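# Hook a fallen bracket from tank onto drip-rack peg

## Task

Using the hooked rod, retrieve the newly plated bracket lying on the bottom of the emptied tank, hang it through its hole on the drip rack's unoccupied peg, then withdraw the rod from that hole. The robot must never come into contact with any bracket, and the brackets already on pegs must stay where they are.

## Robot and tools

Robot: two arms, left_arm and right_arm, each with a two-finger gripper. Base positions in the scene frame: left_arm (+0.042, +0.465, +0.025) m, right_arm (+0.017, -0.377, +0.025) m, both turned only slightly about z. Scene frame: origin at table-top height midway between the nominal bases, +z up, +x outward over the table, left_arm on the +y side. Arm names do not match image sides. A camera stand sits behind the arms.

Gripper geometry: fingers point along the gripper's +z and open and close along its x. end_effector_position is the point between the pads; fingertips extend 17.5 mm past it. A block of varying shape can protrude up to 12 cm toward the gripper's -y and rotates with it.

Frames: reported hand positions, quaternions (wxyz), velocities and Hand targets are in each arm's own base frame. Offsets you send are along the current Hand target's own axes. Printed poses can be off by a few cm, more at long reach.

execute_actions(actions, cameras): actions is a list of actions; each action is a table of up to 15 rows, one row per 1/30 s step; a short table repeats its last row until step 15. Every row is one flat list of 18 numbers in [-1, 1] covering both arms: left dx, dy, dz, rx, ry, rz, gripper position, force_limit, speed, then the same nine for the right. The six pose numbers are an offset, not a pose, measured from the Hand target at the start of that action (every row from that same start). Scale: 1.0 = 0.6 m for dx..dz, 180 degrees for the rotation vector rx, ry, rz. All six at 0 requests nothing new for that arm, but its three gripper numbers are always commands, so resend the values it should keep. Gripper position: +1 fully open (50 mm), about -0.65 pads meet, -1 closes until stopped by an object. force_limit per pad: -1 about 20 N, 0 about 102 N, +1 about 185 N. speed of the gap: -1 20 mm/s, 0 85, +1 150. Both begin at +1. Images are returned only for an empty actions list or when cameras names them.

move(target, speed, blend, stop_force, zero, blocking, cameras): straight-line paths for both grippers. target is one 18-number row or a list of up to 15 rows, same layout and scale; each row's offsets count from the Hand targets at the move's start, not from the previous row. speed: path top speed in m/s, 0.002 to 3.6 (default 0.25), rotation capped at twice that in rad/s; one value or one per target. blend: corner rounding in m per target; 0 stops at each. stop_force: 3 to 120 N, shared by both arms; an arm's path ends when its wrist sensor feels that much push against its travel, then it backs to just before the push. Not reliable for rotating grippers or light loose items; leave it out when backing away from a contact. zero (default true) re-zeroes the sensor before the move. blocking=false returns after 0.5 s while the move runs (not allowed with stop_force). The whole move is capped at 10 s. Result adds a move: line with the ending (done, off_target, moving, held, fault) and limits such as paced or held.

wait(seconds 0 to 3600) lets time pass; stop brakes a running move; zoom_image(camera, region [x0,y0,x1,y1], max 504x504 px) enlarges part of that camera's newest image; zero_wrist_force(arm) tares that arm's wrist sensor; finished_scene(scene) ends the current scene irreversibly, given its number.

Cameras: cam_head_left, cam_head_right, cam_high, cam_low, cam_left_wrist, cam_right_wrist, all 672x504.

Reading results: Hand target is the last commanded (orientation-clipped) pose, and the base for the next offsets; the hand may rest short of it. Velocity lines disappear when joints are still. object_status: 0 moving, 1 stopped while opening, 2 stopped while closing (a grip), 3 reached the requested position or pads met (likely nothing held). Opening in mm is about (250 - position_measured) x 0.202. Wrist force/torque are in the gripper's axes, with a third line showing the peak since last shown. Joint torques are whole drive outputs, noisy and offset. MOTOR HOT appears at 70 °C; at 85 °C the arm is braked 30-60 s.

Controller behaviour: commanded orientation is clipped to within 32 degrees of the measured one each step; commands lag 0.09 to 0.22 s and fast moves overshoot. A clearance check holds commands that bring the arms too close (fingers excepted), but contact can still happen.

Hazards: any robot contact with a bracket fails the task, so handle the bracket only through the rod. Do not disturb the brackets already hanging. Nothing may end up off the table. Avoid drops, letting parts go while moving, and fast impacts. Arms are stiff: aiming even slightly beyond a firm contact can trigger a fault. Contact torque at a joint limit (136 N m shoulder/elbow, 25.4 N m wrists) or about 150 N outside force halts that arm for 10 s; so does a wrist straying 0.9 degrees or shoulder/elbow 7.5 degrees from plan. Do not route paths close to an arm's own base; go around it. Never close a gripper on the other arm or press the arms together. Loose objects may be nudged occasionally by outside pushes.

Each tool is called as name(argument=value, ...), one argument or row to a line, values as JSON.

## Session

execute_actions(
  actions=[],
)

Scene clock: 0.00 s.
left_arm: end_effector_position=(+0.2075, -0.3654, +0.2579) position_measured=2 object_status=3 end_effector_quat_wxyz=(-0.137, +0.237, +0.930, +0.245) | right_arm: end_effector_position=(+0.7218, +0.0818, +0.2635) position_measured=3 object_status=3 end_effector_quat_wxyz=(-0.067, +0.878, -0.473, -0.012)
Joint positions: left_arm=[-1.36 -1.411 1.545 -1.136 -1.597 -2.425] | right_arm=[3.398 -2.085 -1.107 -1.447 1.685 2.82]
Joint velocities: within noise
Joint torques (N m): no reading
Motor temperatures (°C): left_arm=[36 34 34 42 36 44] | right_arm=[34 34 35 44 40 39]
Wrist force (N): no reading
Wrist torque (N m): no reading
Wrist force, peak (N): no reading
Hand target: left_arm +0.2075, -0.3654, +0.2579; -0.137, +0.237, +0.930, +0.245 | right_arm +0.7218, +0.0818, +0.2635; -0.067, +0.878, -0.473, -0.012
Tool commands: left_gripper/position=+1.0 left_gripper/force_limit=+1.0 left_gripper/speed=+1.0 right_gripper/position=+1.0 right_gripper/force_limit=+1.0 right_gripper/speed=+1.0

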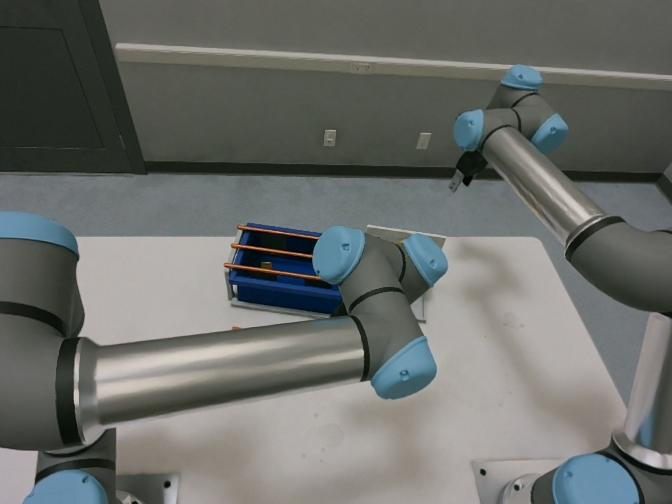

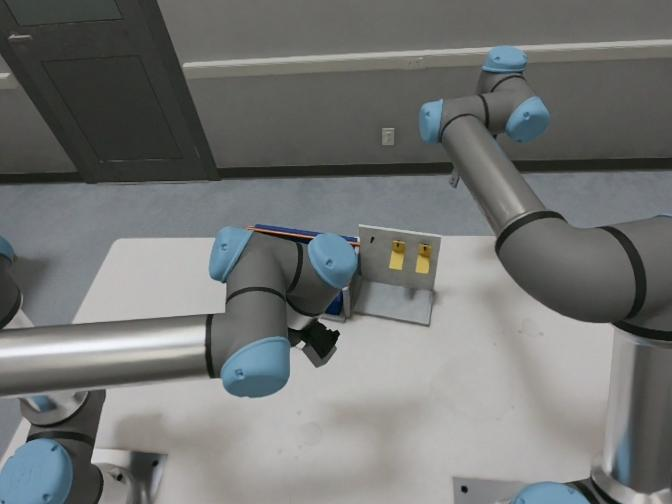

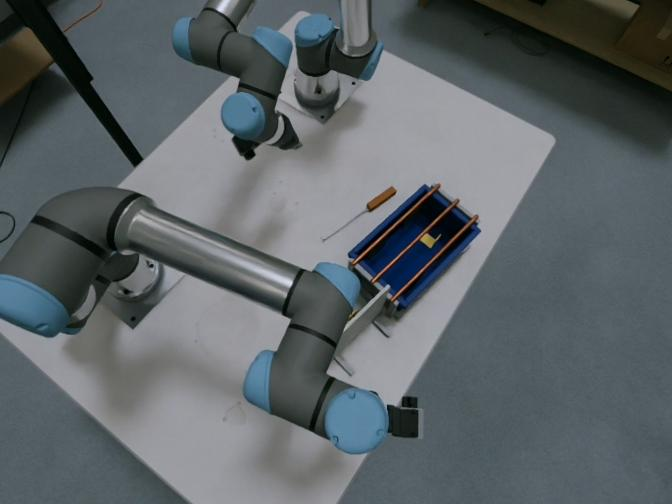

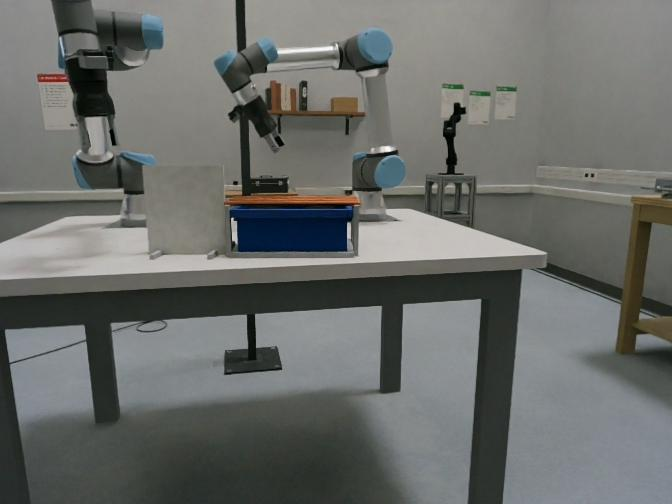

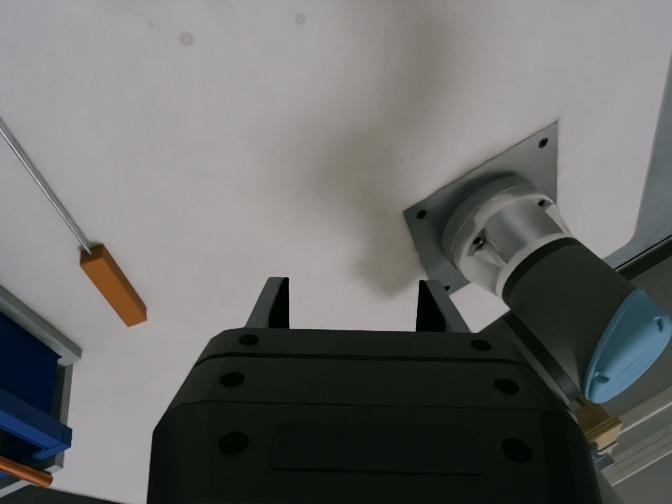

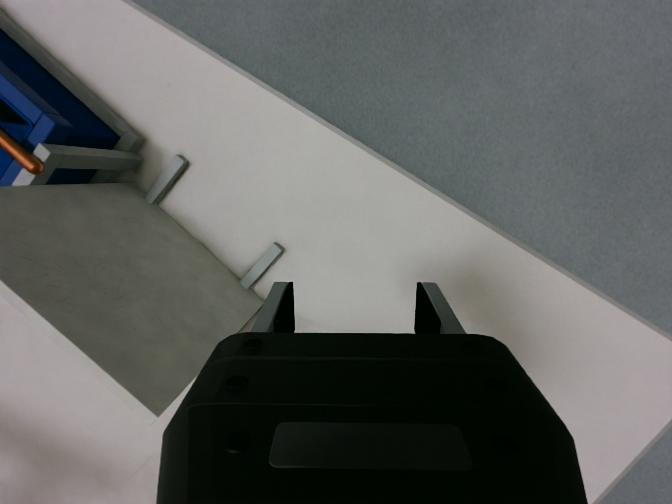

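move(
  target=[-0.089,0.071,-0.184,0.160,-0.0893,-0.1545,1,1,1,-0.312,0.522,-0.197,0.25,0,0,1,1,1],
  speed=0.4,
  cameras=["all"],
)

Scene clock: 54.73 s.
left_arm: end_effector_position=(+0.2898, -0.4100, +0.3476) position_measured=2 object_status=3 end_effector_quat_wxyz=(+0.000, +0.000, +1.000, +0.000) | right_arm: end_effector_position=(+0.3527, +0.0520, +0.3635) position_measured=3 object_status=3 end_effector_quat_wxyz=(-0.398, +0.786, -0.442, +0.170)
Joint positions: left_arm=[-1.224 -1.589 1.539 -1.522 -1.57 -2.796] | right_arm=[3.495 -0.787 -2.39 -0.664 1.804 3.058]
Joint torques (N m): left_arm=[-13.91 -26.87 -41.91 -4.86 -1.04 -1.79] | right_arm=[-8.92 4.9 15.96 5.72 1.11 -0.99]
Wrist force (N): left_arm=[1.4 0.2 1.4] | right_arm=[-0.1 -0.6 1.7]
Wrist torque (N m): left_arm=[-0.05 -0.04 -0.19] | right_arm=[-0.05 -0.06 0.01]
Wrist force, peak (N): left_arm=[1.2 0.2 1.7] | right_arm=[2.0 -4.3 0.9]
Hand target: left_arm +0.2898, -0.4101, +0.3478; +0.000, +0.000, +1.000, +0.000 | right_arm +0.3527, +0.0520, +0.3635; -0.398, +0.786, -0.442, +0.170
Off the commanded pose: left_arm 0.000 m, 0 deg | right_arm 0.000 m, 0 deg.
move: done

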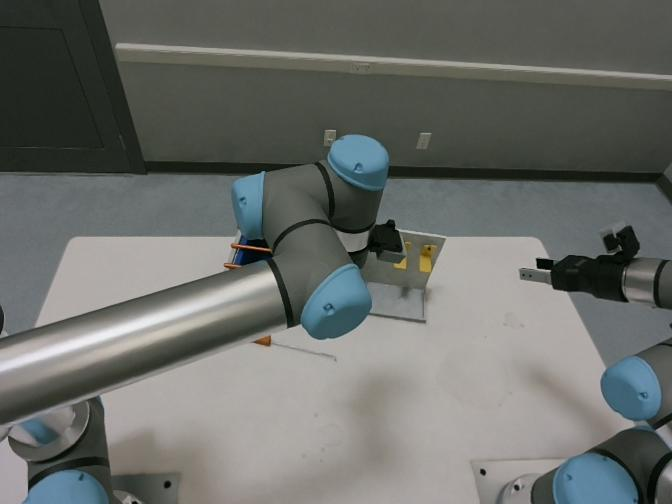

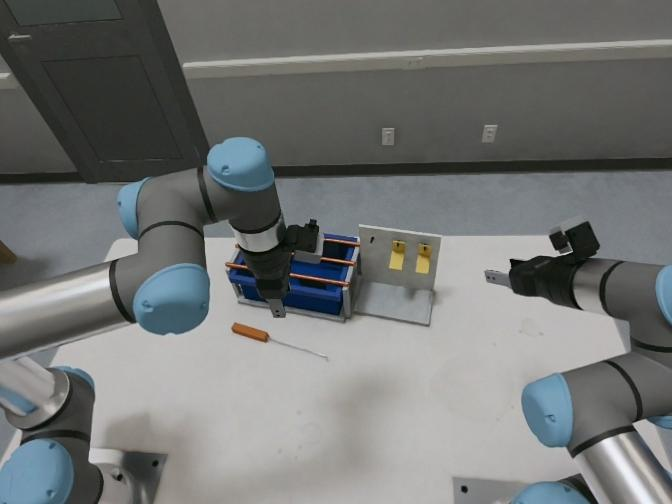

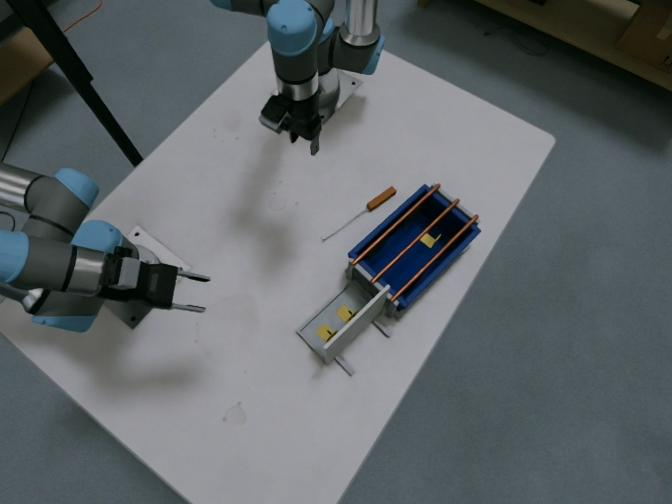

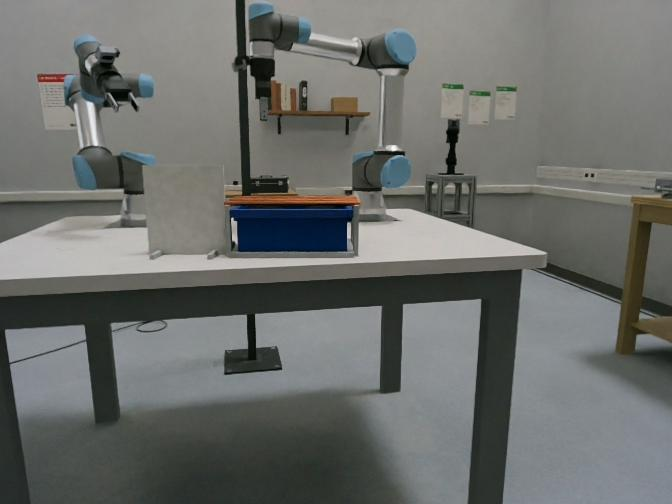

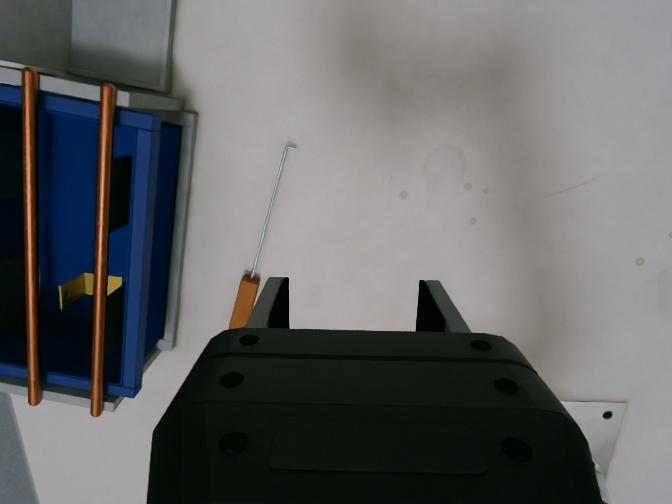

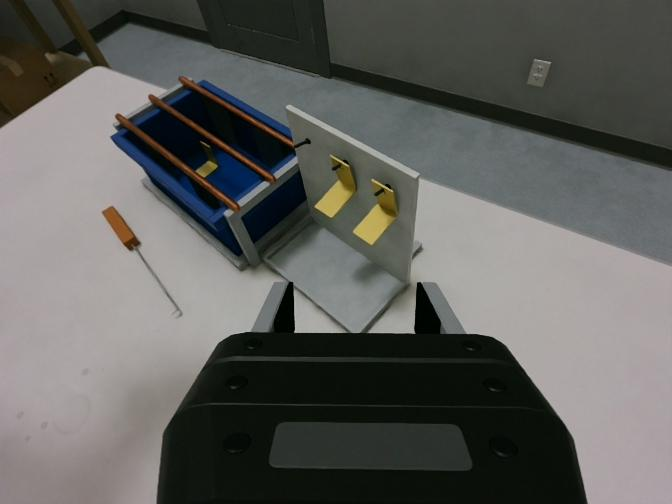

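zoom_image(
  camera="cam_right_wrist",
  region=[90, 60, 430, 330],
)

zoom_image(
  camera="cam_left_wrist",
  region=[0, 60, 320, 420],
)

zoom_image(
  camera="cam_high",
  region=[290, 160, 510, 360],
)

Scaled by 1.482.

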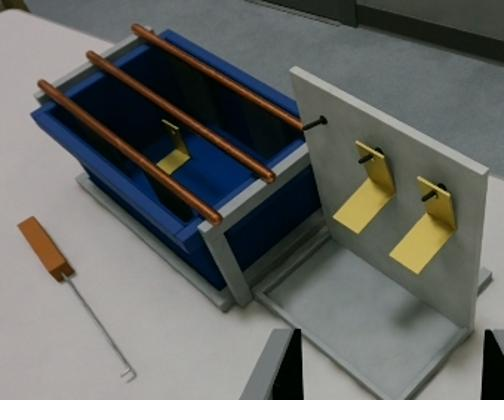

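Scaled by 1.400.

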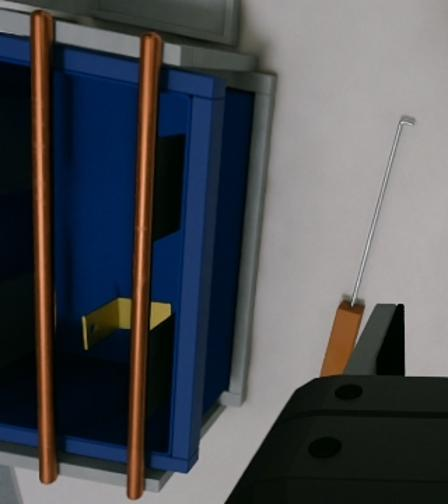

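Scaled by 2.291.

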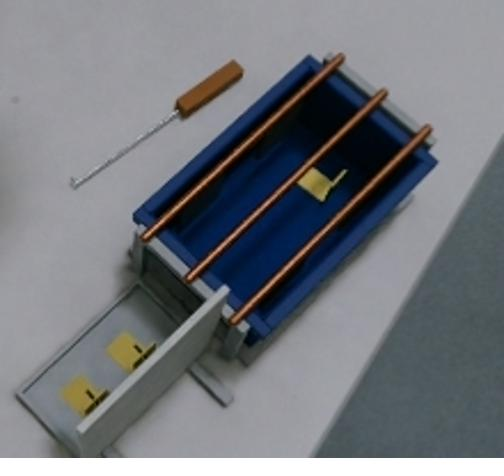

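move(
  target=[-0.183,-0.017,0.083,0,0,-0.913,1,1,1,0,0,0,0,0,0,1,1,1],
  speed=0.6,
  cameras=["cam_left_wrist","cam_right_wrist","cam_high"],
)

Scene clock: 142.57 s.
left_arm: end_effector_position=(+0.3997, -0.4203, +0.2981) position_measured=2 object_status=3 end_effector_quat_wxyz=(+0.000, +0.991, -0.136, +0.000) end_effector_velocity=(-0.001, +0.000, +0.000) end_effector_angular_velocity=(+0.001, +0.001, +0.005) | right_arm: end_effector_position=(+0.3527, +0.0520, +0.3635) position_measured=3 object_status=3 end_effector_quat_wxyz=(-0.398, +0.786, -0.442, +0.170)
Joint positions: left_arm=[-1.042 -1.398 1.46 -1.634 -1.571 -5.482] | right_arm=[3.495 -0.787 -2.391 -0.664 1.804 3.058]
Joint velocities: left_arm=[-0.001 0 0 0.001 0 -0.005] | right_arm=[within noise]
Joint torques (N m): left_arm=[-12.97 -44.12 -16.16 -0.34 -0.58 -2.35] | right_arm=[-9.46 6.52 16.74 2.24 -1.42 1.81]
Wrist force (N): left_arm=[1.2 0.1 1.5] | right_arm=[-0.2 -0.3 1.4]
Wrist torque (N m): left_arm=[-0.08 -0.01 -0.11] | right_arm=[0.01 -0.04 0.00]
Wrist force, peak (N): left_arm=[1.4 0.2 1.9] | right_arm=[-0.3 -0.5 1.9]
Hand target: left_arm +0.3996, -0.4203, +0.2980; +0.000, +0.991, -0.136, +0.000 | right_arm +0.3527, +0.0520, +0.3635; -0.398, +0.786, -0.442, +0.170
Off the commanded pose: left_arm 0.000 m, 0 deg | right_arm 0.000 m, 0 deg.
move: done
Images, in order (width x height): cam_high 672x504, cam_left_wrist 672x504, cam_right_wrist 672x504.

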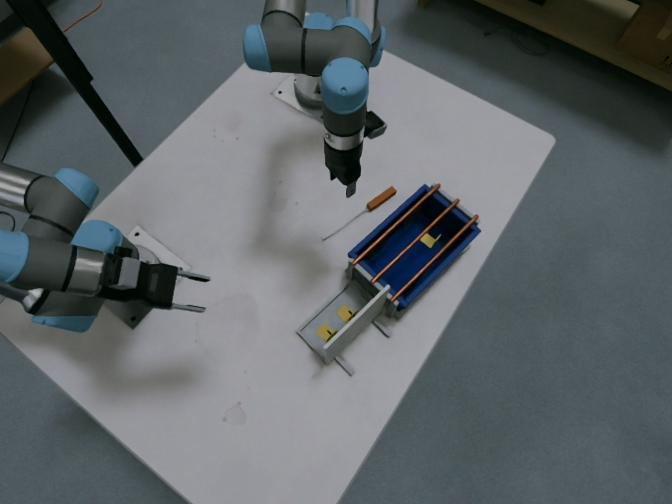

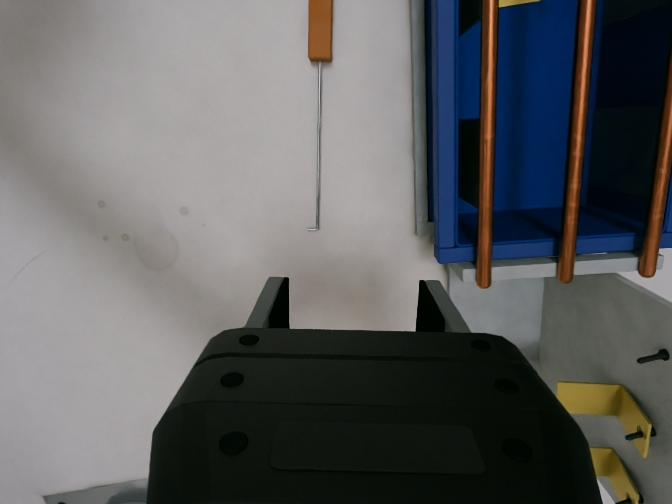

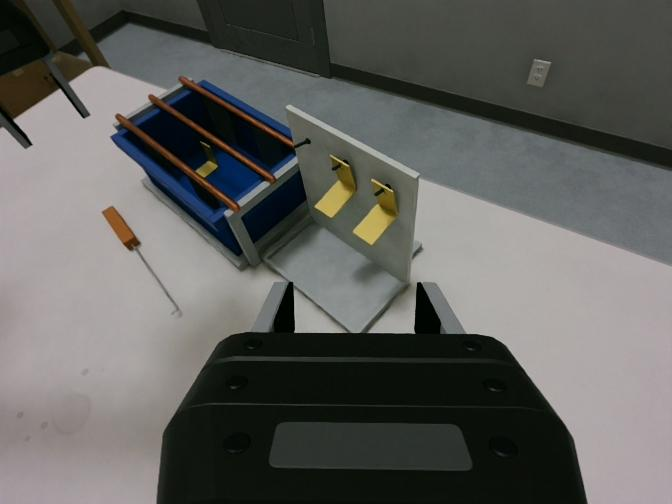

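move(
  target=[-0.038,-0.222,0.3,-0.1667,0,0,1,1,1,0,0,0,0,0,0,1,1,1],
  speed=0.5,
  cameras=["cam_left_wrist","cam_right_wrist","cam_head_right","cam_high"],
)

Scene clock: 210.17 s.
left_arm: end_effector_position=(+0.4137, -0.2861, +0.1181) position_measured=2 object_status=3 end_effector_quat_wxyz=(+0.257, +0.957, -0.131, -0.035) end_effector_velocity=(+0.000, -0.001, +0.000) end_effector_angular_velocity=(-0.008, -0.002, -0.004) | right_arm: end_effector_position=(+0.3527, +0.0520, +0.3635) position_measured=3 object_status=3 end_effector_quat_wxyz=(-0.398, +0.786, -0.442, +0.170)
Joint positions: left_arm=[-0.629 -1.415 2.139 -2.494 -2.059 -5.118] | right_arm=[3.495 -0.787 -2.391 -0.664 1.804 3.058]
Joint velocities: left_arm=[0.002 0.003 0.001 -0.008 -0.006 0.005] | right_arm=[within noise]
Joint torques (N m): left_arm=[13.09 -22.77 -8.18 -5.49 -2.37 1.94] | right_arm=[-2.55 6.18 16.45 2.46 -0.89 1.86]
Wrist force (N): left_arm=[0.1 -0.8 1.2] | right_arm=[-0.2 -0.4 1.1]
Wrist torque (N m): left_arm=[-0.11 0.12 0.05] | right_arm=[-0.01 -0.05 0.00]
Wrist force, peak (N): left_arm=[-0.3 -5.8 2.4] | right_arm=[-0.3 -0.8 1.5]
Hand target: left_arm +0.4136, -0.2860, +0.1179; +0.257, +0.957, -0.131, -0.035 | right_arm +0.3527, +0.0520, +0.3635; -0.398, +0.786, -0.442, +0.170
Off the commanded pose: left_arm 0.000 m, 0 deg | right_arm 0.000 m, 0 deg.
move: done
Images, in order (width x height): cam_head_right 672x504, cam_high 672x504, cam_left_wrist 672x504, cam_right_wrist 672x504.

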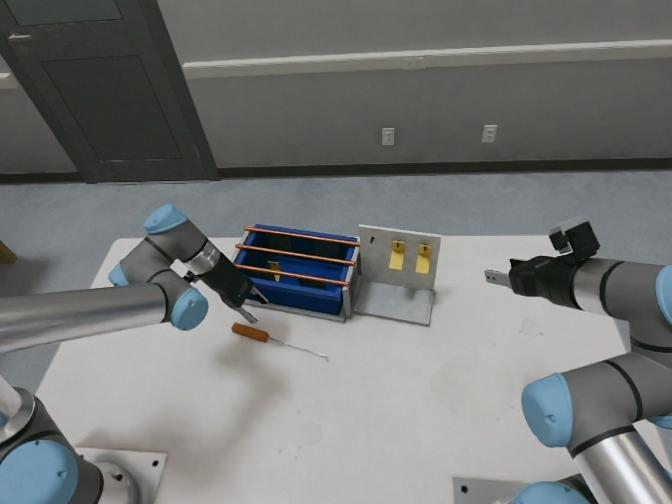

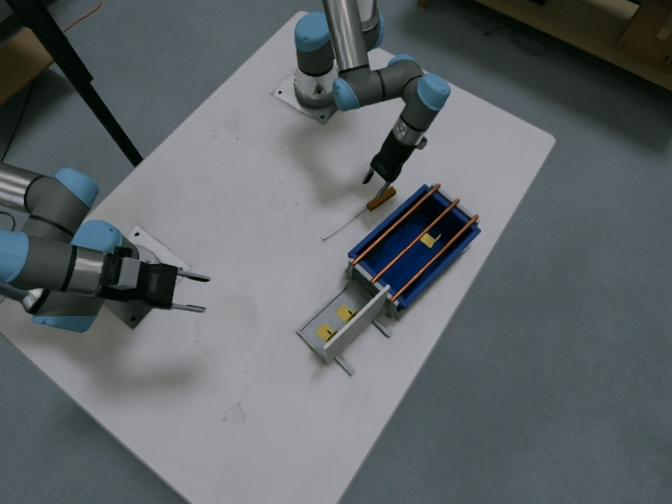

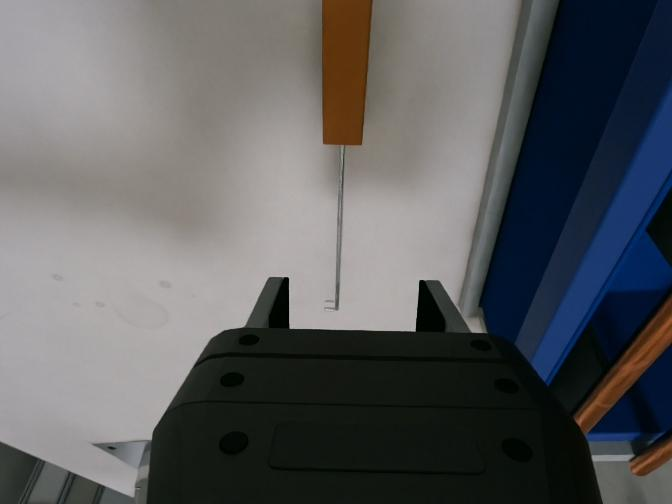

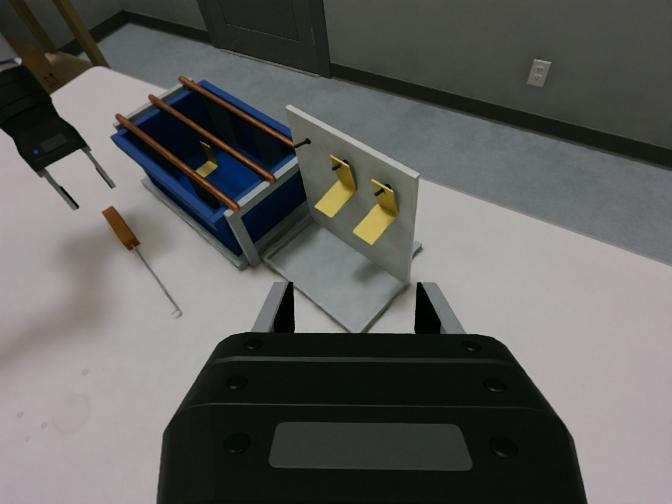

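zoom_image(
  camera="cam_left_wrist",
  region=[280, 260, 400, 340],
)

zoom_image(
  camera="cam_right_wrist",
  region=[280, 90, 430, 260],
)

Scaled by 4.200.

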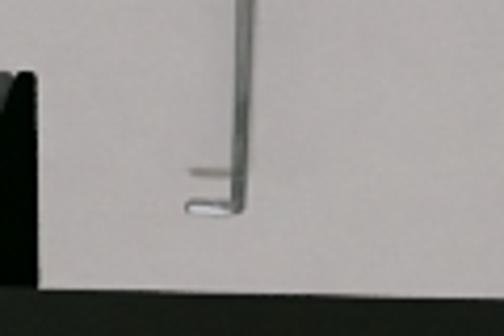

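Scaled by 2.965.

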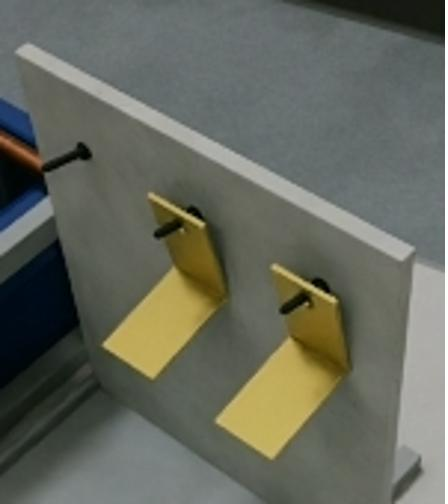

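move(
  target=[0,-0.077,0.133,0,0,0,1,1,1,0,0,0,0,0,0,1,1,1],
  speed=0.3,
  stop_force=15,
  cameras=["cam_left_wrist","cam_right_wrist","cam_head_right"],
)

zoom_image(
  camera="cam_right_wrist",
  region=[20, 140, 220, 320],
)

Scene clock: 238.77 s.
left_arm: end_effector_position=(+0.4137, -0.2859, +0.0257) position_measured=2 object_status=3 end_effector_quat_wxyz=(+0.257, +0.957, -0.131, -0.035) | right_arm: end_effector_position=(+0.3527, +0.0520, +0.3635) position_measured=3 object_status=3 end_effector_quat_wxyz=(-0.398, +0.786, -0.442, +0.170)
Joint positions: left_arm=[-0.628 -1.214 2.216 -2.772 -2.059 -5.118] | right_arm=[3.495 -0.787 -2.391 -0.664 1.804 3.058]
Joint torques (N m): left_arm=[-0.74 -27.97 -31.16 -5.51 -2.19 1.82] | right_arm=[5.1 5.03 16.78 2.28 -0.9 1.79]
Wrist force (N): left_arm=[0.0 -0.7 0.8] | right_arm=[-0.3 -0.5 1.1]
Wrist torque (N m): left_arm=[-0.09 0.13 0.07] | right_arm=[-0.03 -0.04 0.00]
Wrist force, peak (N): left_arm=[0.1 -1.8 2.7] | right_arm=[-0.2 -0.5 1.5]
Hand target: left_arm +0.4137, -0.2860, +0.0257; +0.257, +0.957, -0.131, -0.035 | right_arm +0.3527, +0.0520, +0.3635; -0.398, +0.786, -0.442, +0.170
Off the commanded pose: left_arm 0.000 m, 0 deg | right_arm 0.000 m, 0 deg.
move: done
Images, in order (width x height): cam_head_right 672x504, cam_left_wrist 672x504, cam_right_wrist 672x504.

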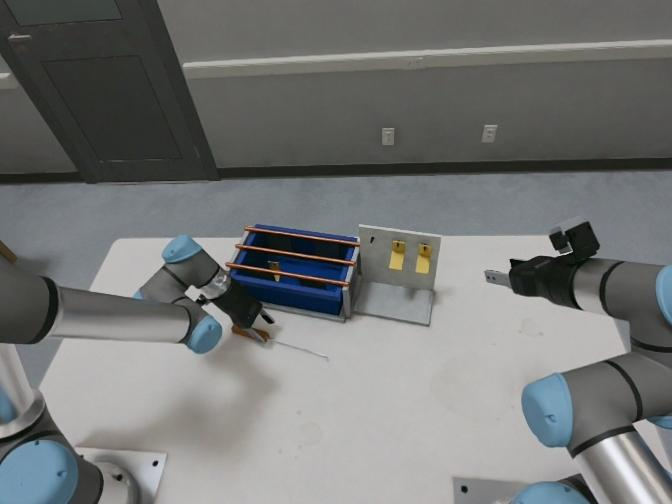

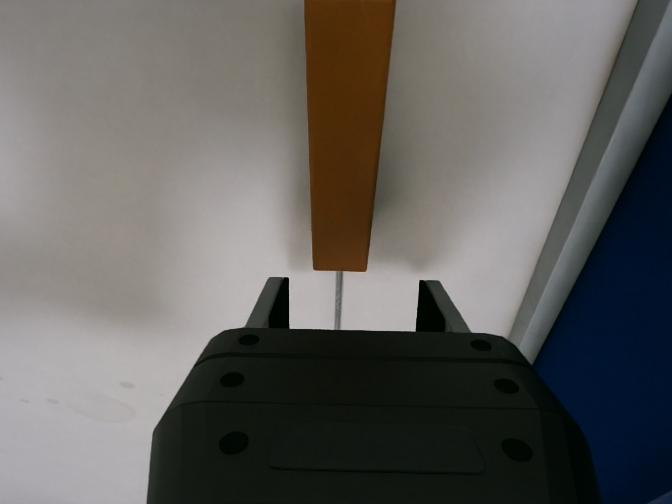

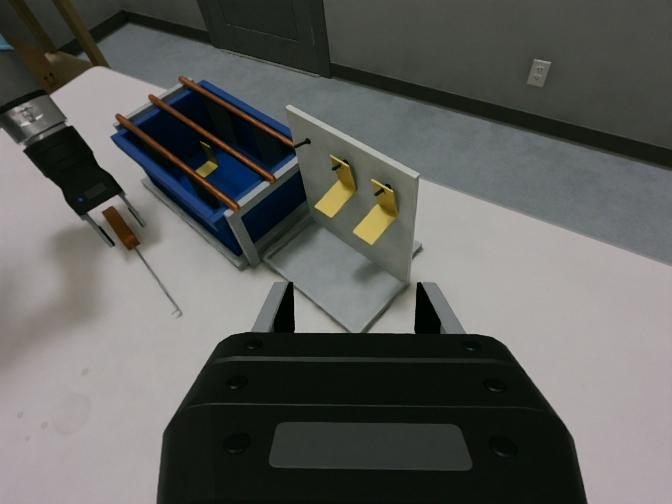

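Scaled by 2.520.

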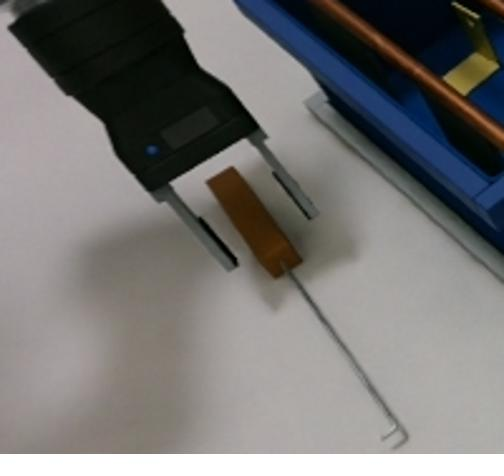

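move(
  target=[
    [-0.005,-0.0175,0.0303,0,0,0,1,1,1,0,0,0,0,0,0,1,1,1],
    [-0.005,-0.0175,0.0303,0,0,0,-1,-0.6,-0.3,0,0,0,0,0,0,1,1,1],
  ],
  speed=0.1,
  cameras=["cam_left_wrist","cam_right_wrist"],
)

zoom_image(
  camera="cam_right_wrist",
  region=[20, 140, 220, 320],
)

Scene clock: 250.10 s.
left_arm: end_effector_position=(+0.4108, -0.2852, +0.0047) position_measured=144 object_status=2 end_effector_quat_wxyz=(+0.257, +0.957, -0.131, -0.035) | right_arm: end_effector_position=(+0.3527, +0.0520, +0.3635) position_measured=3 object_status=3 end_effector_quat_wxyz=(-0.398, +0.786, -0.442, +0.170)
Joint positions: left_arm=[-0.631 -1.165 2.233 -2.84 -2.059 -5.12] | right_arm=[3.495 -0.787 -2.391 -0.664 1.804 3.058]
Joint torques (N m): left_arm=[6.78 -29.79 -27.59 -4.78 -0.57 1.8] | right_arm=[8.39 5.74 16.15 2.11 -0.49 1.56]
Wrist force (N): left_arm=[0.0 -1.0 0.9] | right_arm=[-0.2 -0.4 1.4]
Wrist torque (N m): left_arm=[-0.11 0.14 0.07] | right_arm=[-0.01 -0.05 0.00]
Wrist force, peak (N): left_arm=[-0.4 -1.7 2.3] | right_arm=[-0.1 -0.8 1.4]
Hand target: left_arm +0.4108, -0.2852, +0.0047; +0.257, +0.957, -0.131, -0.035 | right_arm +0.3527, +0.0520, +0.3635; -0.398, +0.786, -0.442, +0.170
Off the commanded pose: left_arm 0.000 m, 0 deg | right_arm 0.000 m, 0 deg.
move: done

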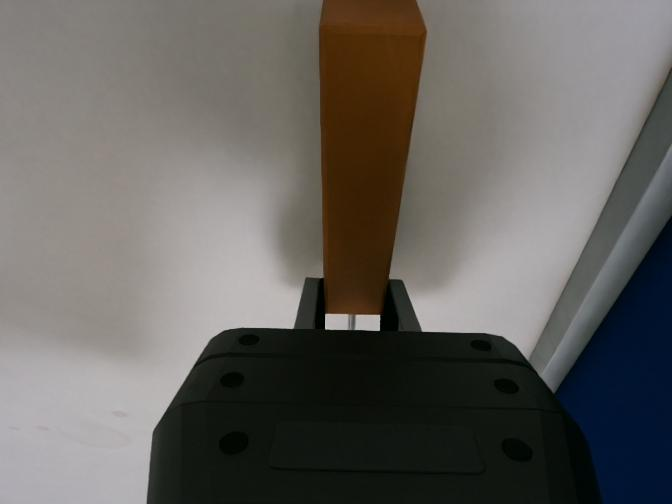

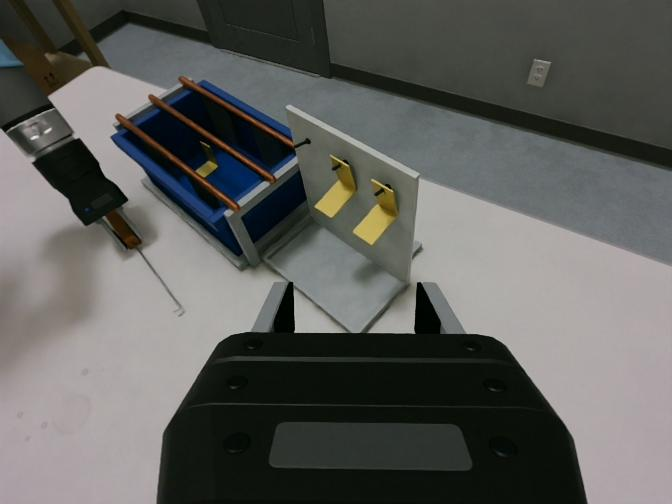

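Scaled by 2.520.

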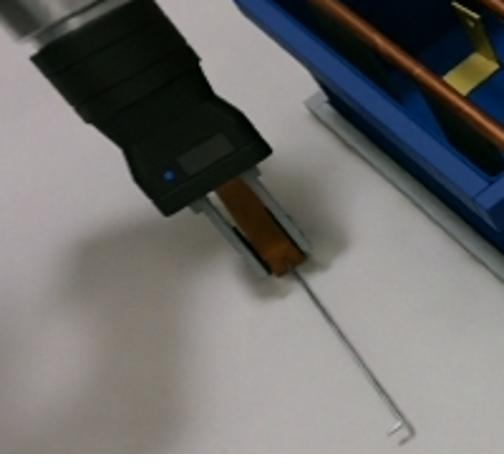

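move(
  target=[
    [0,0.258,-0.447,0,0,0,-1,-0.6,-0.3,-0.2,-0.09,0.075,0,0,0,1,1,1],
    [0.189,0.234,-0.529,0.028,0.254,0.948,-1,-0.6,-0.3,-0.428,-0.186,0.155,0,0,0,1,1,1],
  ],
  speed=0.45,
  blend=[0.03,0],
  cameras=["all"],
)

Scene clock: 349.10 s.
left_arm: end_effector_position=(+0.5299, -0.2796, +0.3499) position_measured=144 object_status=2 end_effector_quat_wxyz=(-0.047, +0.083, +0.862, -0.498) end_effector_velocity=(+0.000, -0.001, +0.000) end_effector_angular_velocity=(+0.000, -0.002, -0.004) | right_arm: end_effector_position=(+0.3311, +0.3420, +0.4135) position_measured=3 object_status=3 end_effector_quat_wxyz=(-0.398, +0.786, -0.442, +0.170)
Joint positions: left_arm=[-0.337 -1.356 1.674 -2.136 -2.601 -1.855] | right_arm=[4.55 -1.021 -2.162 -0.792 1.008 3.782]
Joint velocities: left_arm=[-0.001 0 -0.001 0.002 0 0.005] | right_arm=[within noise]
Joint torques (N m): left_arm=[-8.55 -44.18 -13.8 -0.98 -1.42 1.49] | right_arm=[-13.65 14.19 16.13 3.77 0.81 -2.33]
Wrist force (N): left_arm=[1.5 2.0 1.9] | right_arm=[-0.1 -0.4 1.1]
Wrist torque (N m): left_arm=[-0.07 -0.29 -0.55] | right_arm=[-0.02 -0.08 -0.16]
Wrist force, peak (N): left_arm=[-0.1 -3.6 5.1] | right_arm=[-1.5 -1.2 1.2]
Hand target: left_arm +0.5298, -0.2796, +0.3499; -0.048, +0.083, +0.862, -0.498 | right_arm +0.3311, +0.3419, +0.4135; -0.398, +0.786, -0.442, +0.170
Off the commanded pose: left_arm 0.000 m, 0 deg | right_arm 0.000 m, 0 deg.
move: done

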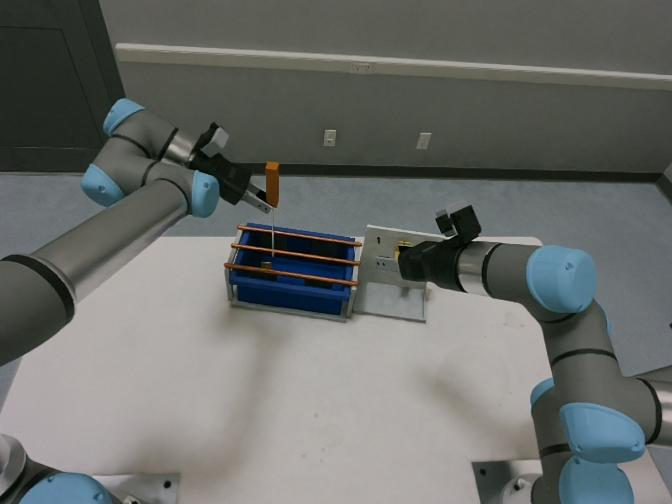

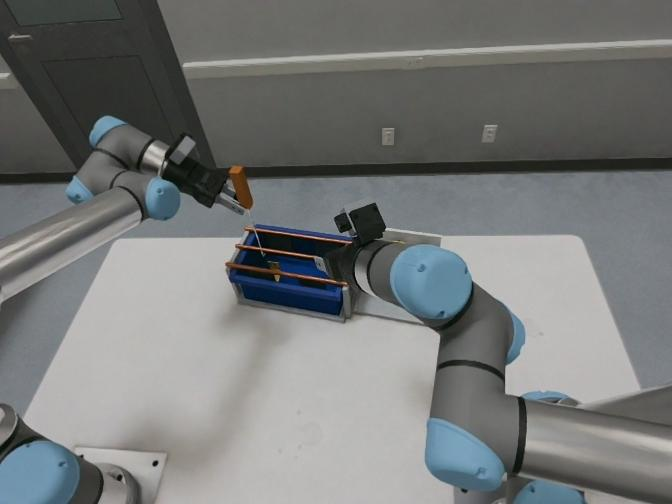

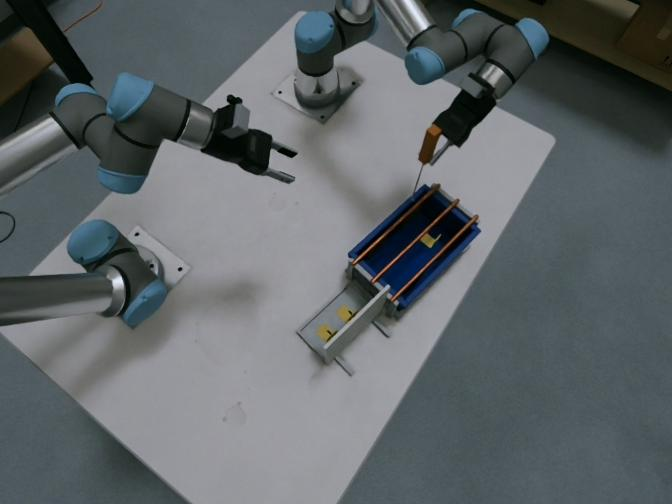

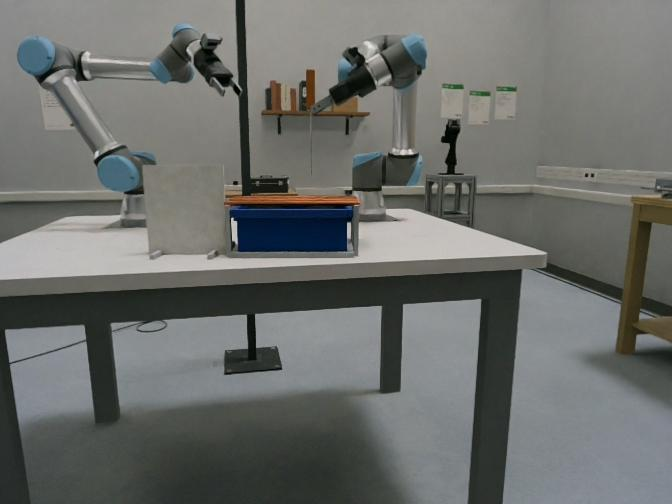

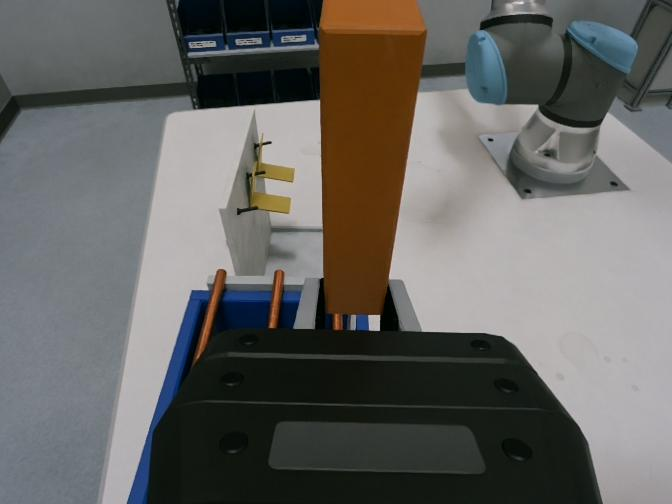

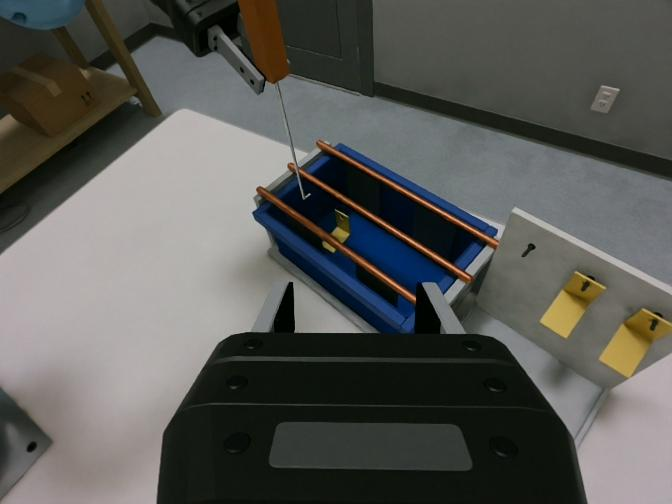

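zoom_image(
  camera="cam_right_wrist",
  region=[240, 130, 420, 290],
)

zoom_image(
  camera="cam_left_wrist",
  region=[200, 90, 340, 230],
)

zoom_image(
  camera="cam_head_right",
  region=[200, 190, 360, 330],
)

zoom_image(
  camera="cam_high",
  region=[380, 140, 500, 260],
)

Scaled by 2.800.

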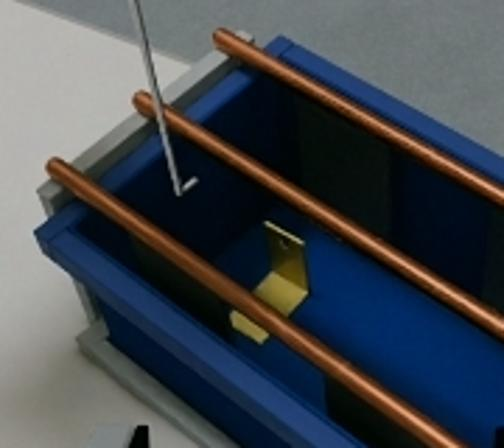

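Scaled by 3.600.

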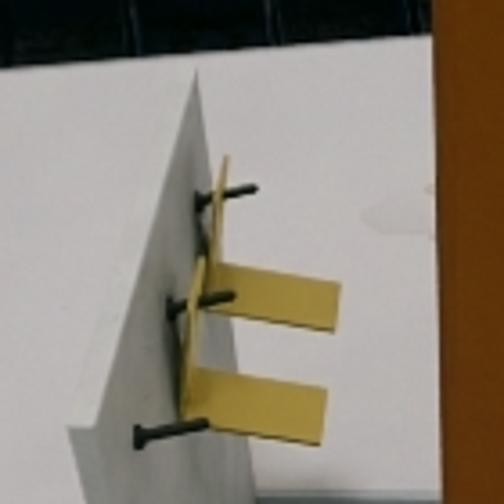

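Scaled by 3.150.

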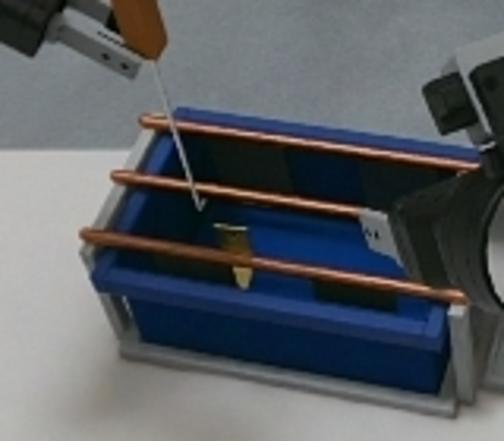

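Scaled by 4.200.

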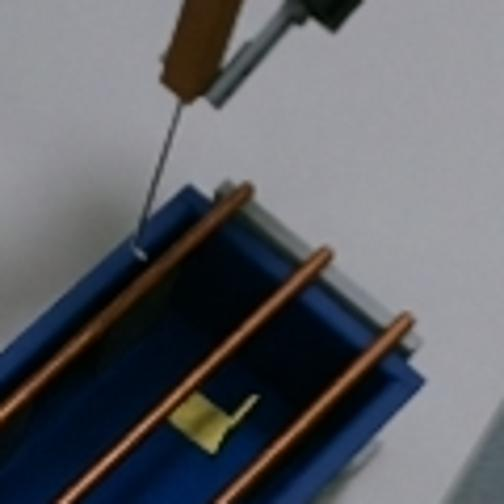

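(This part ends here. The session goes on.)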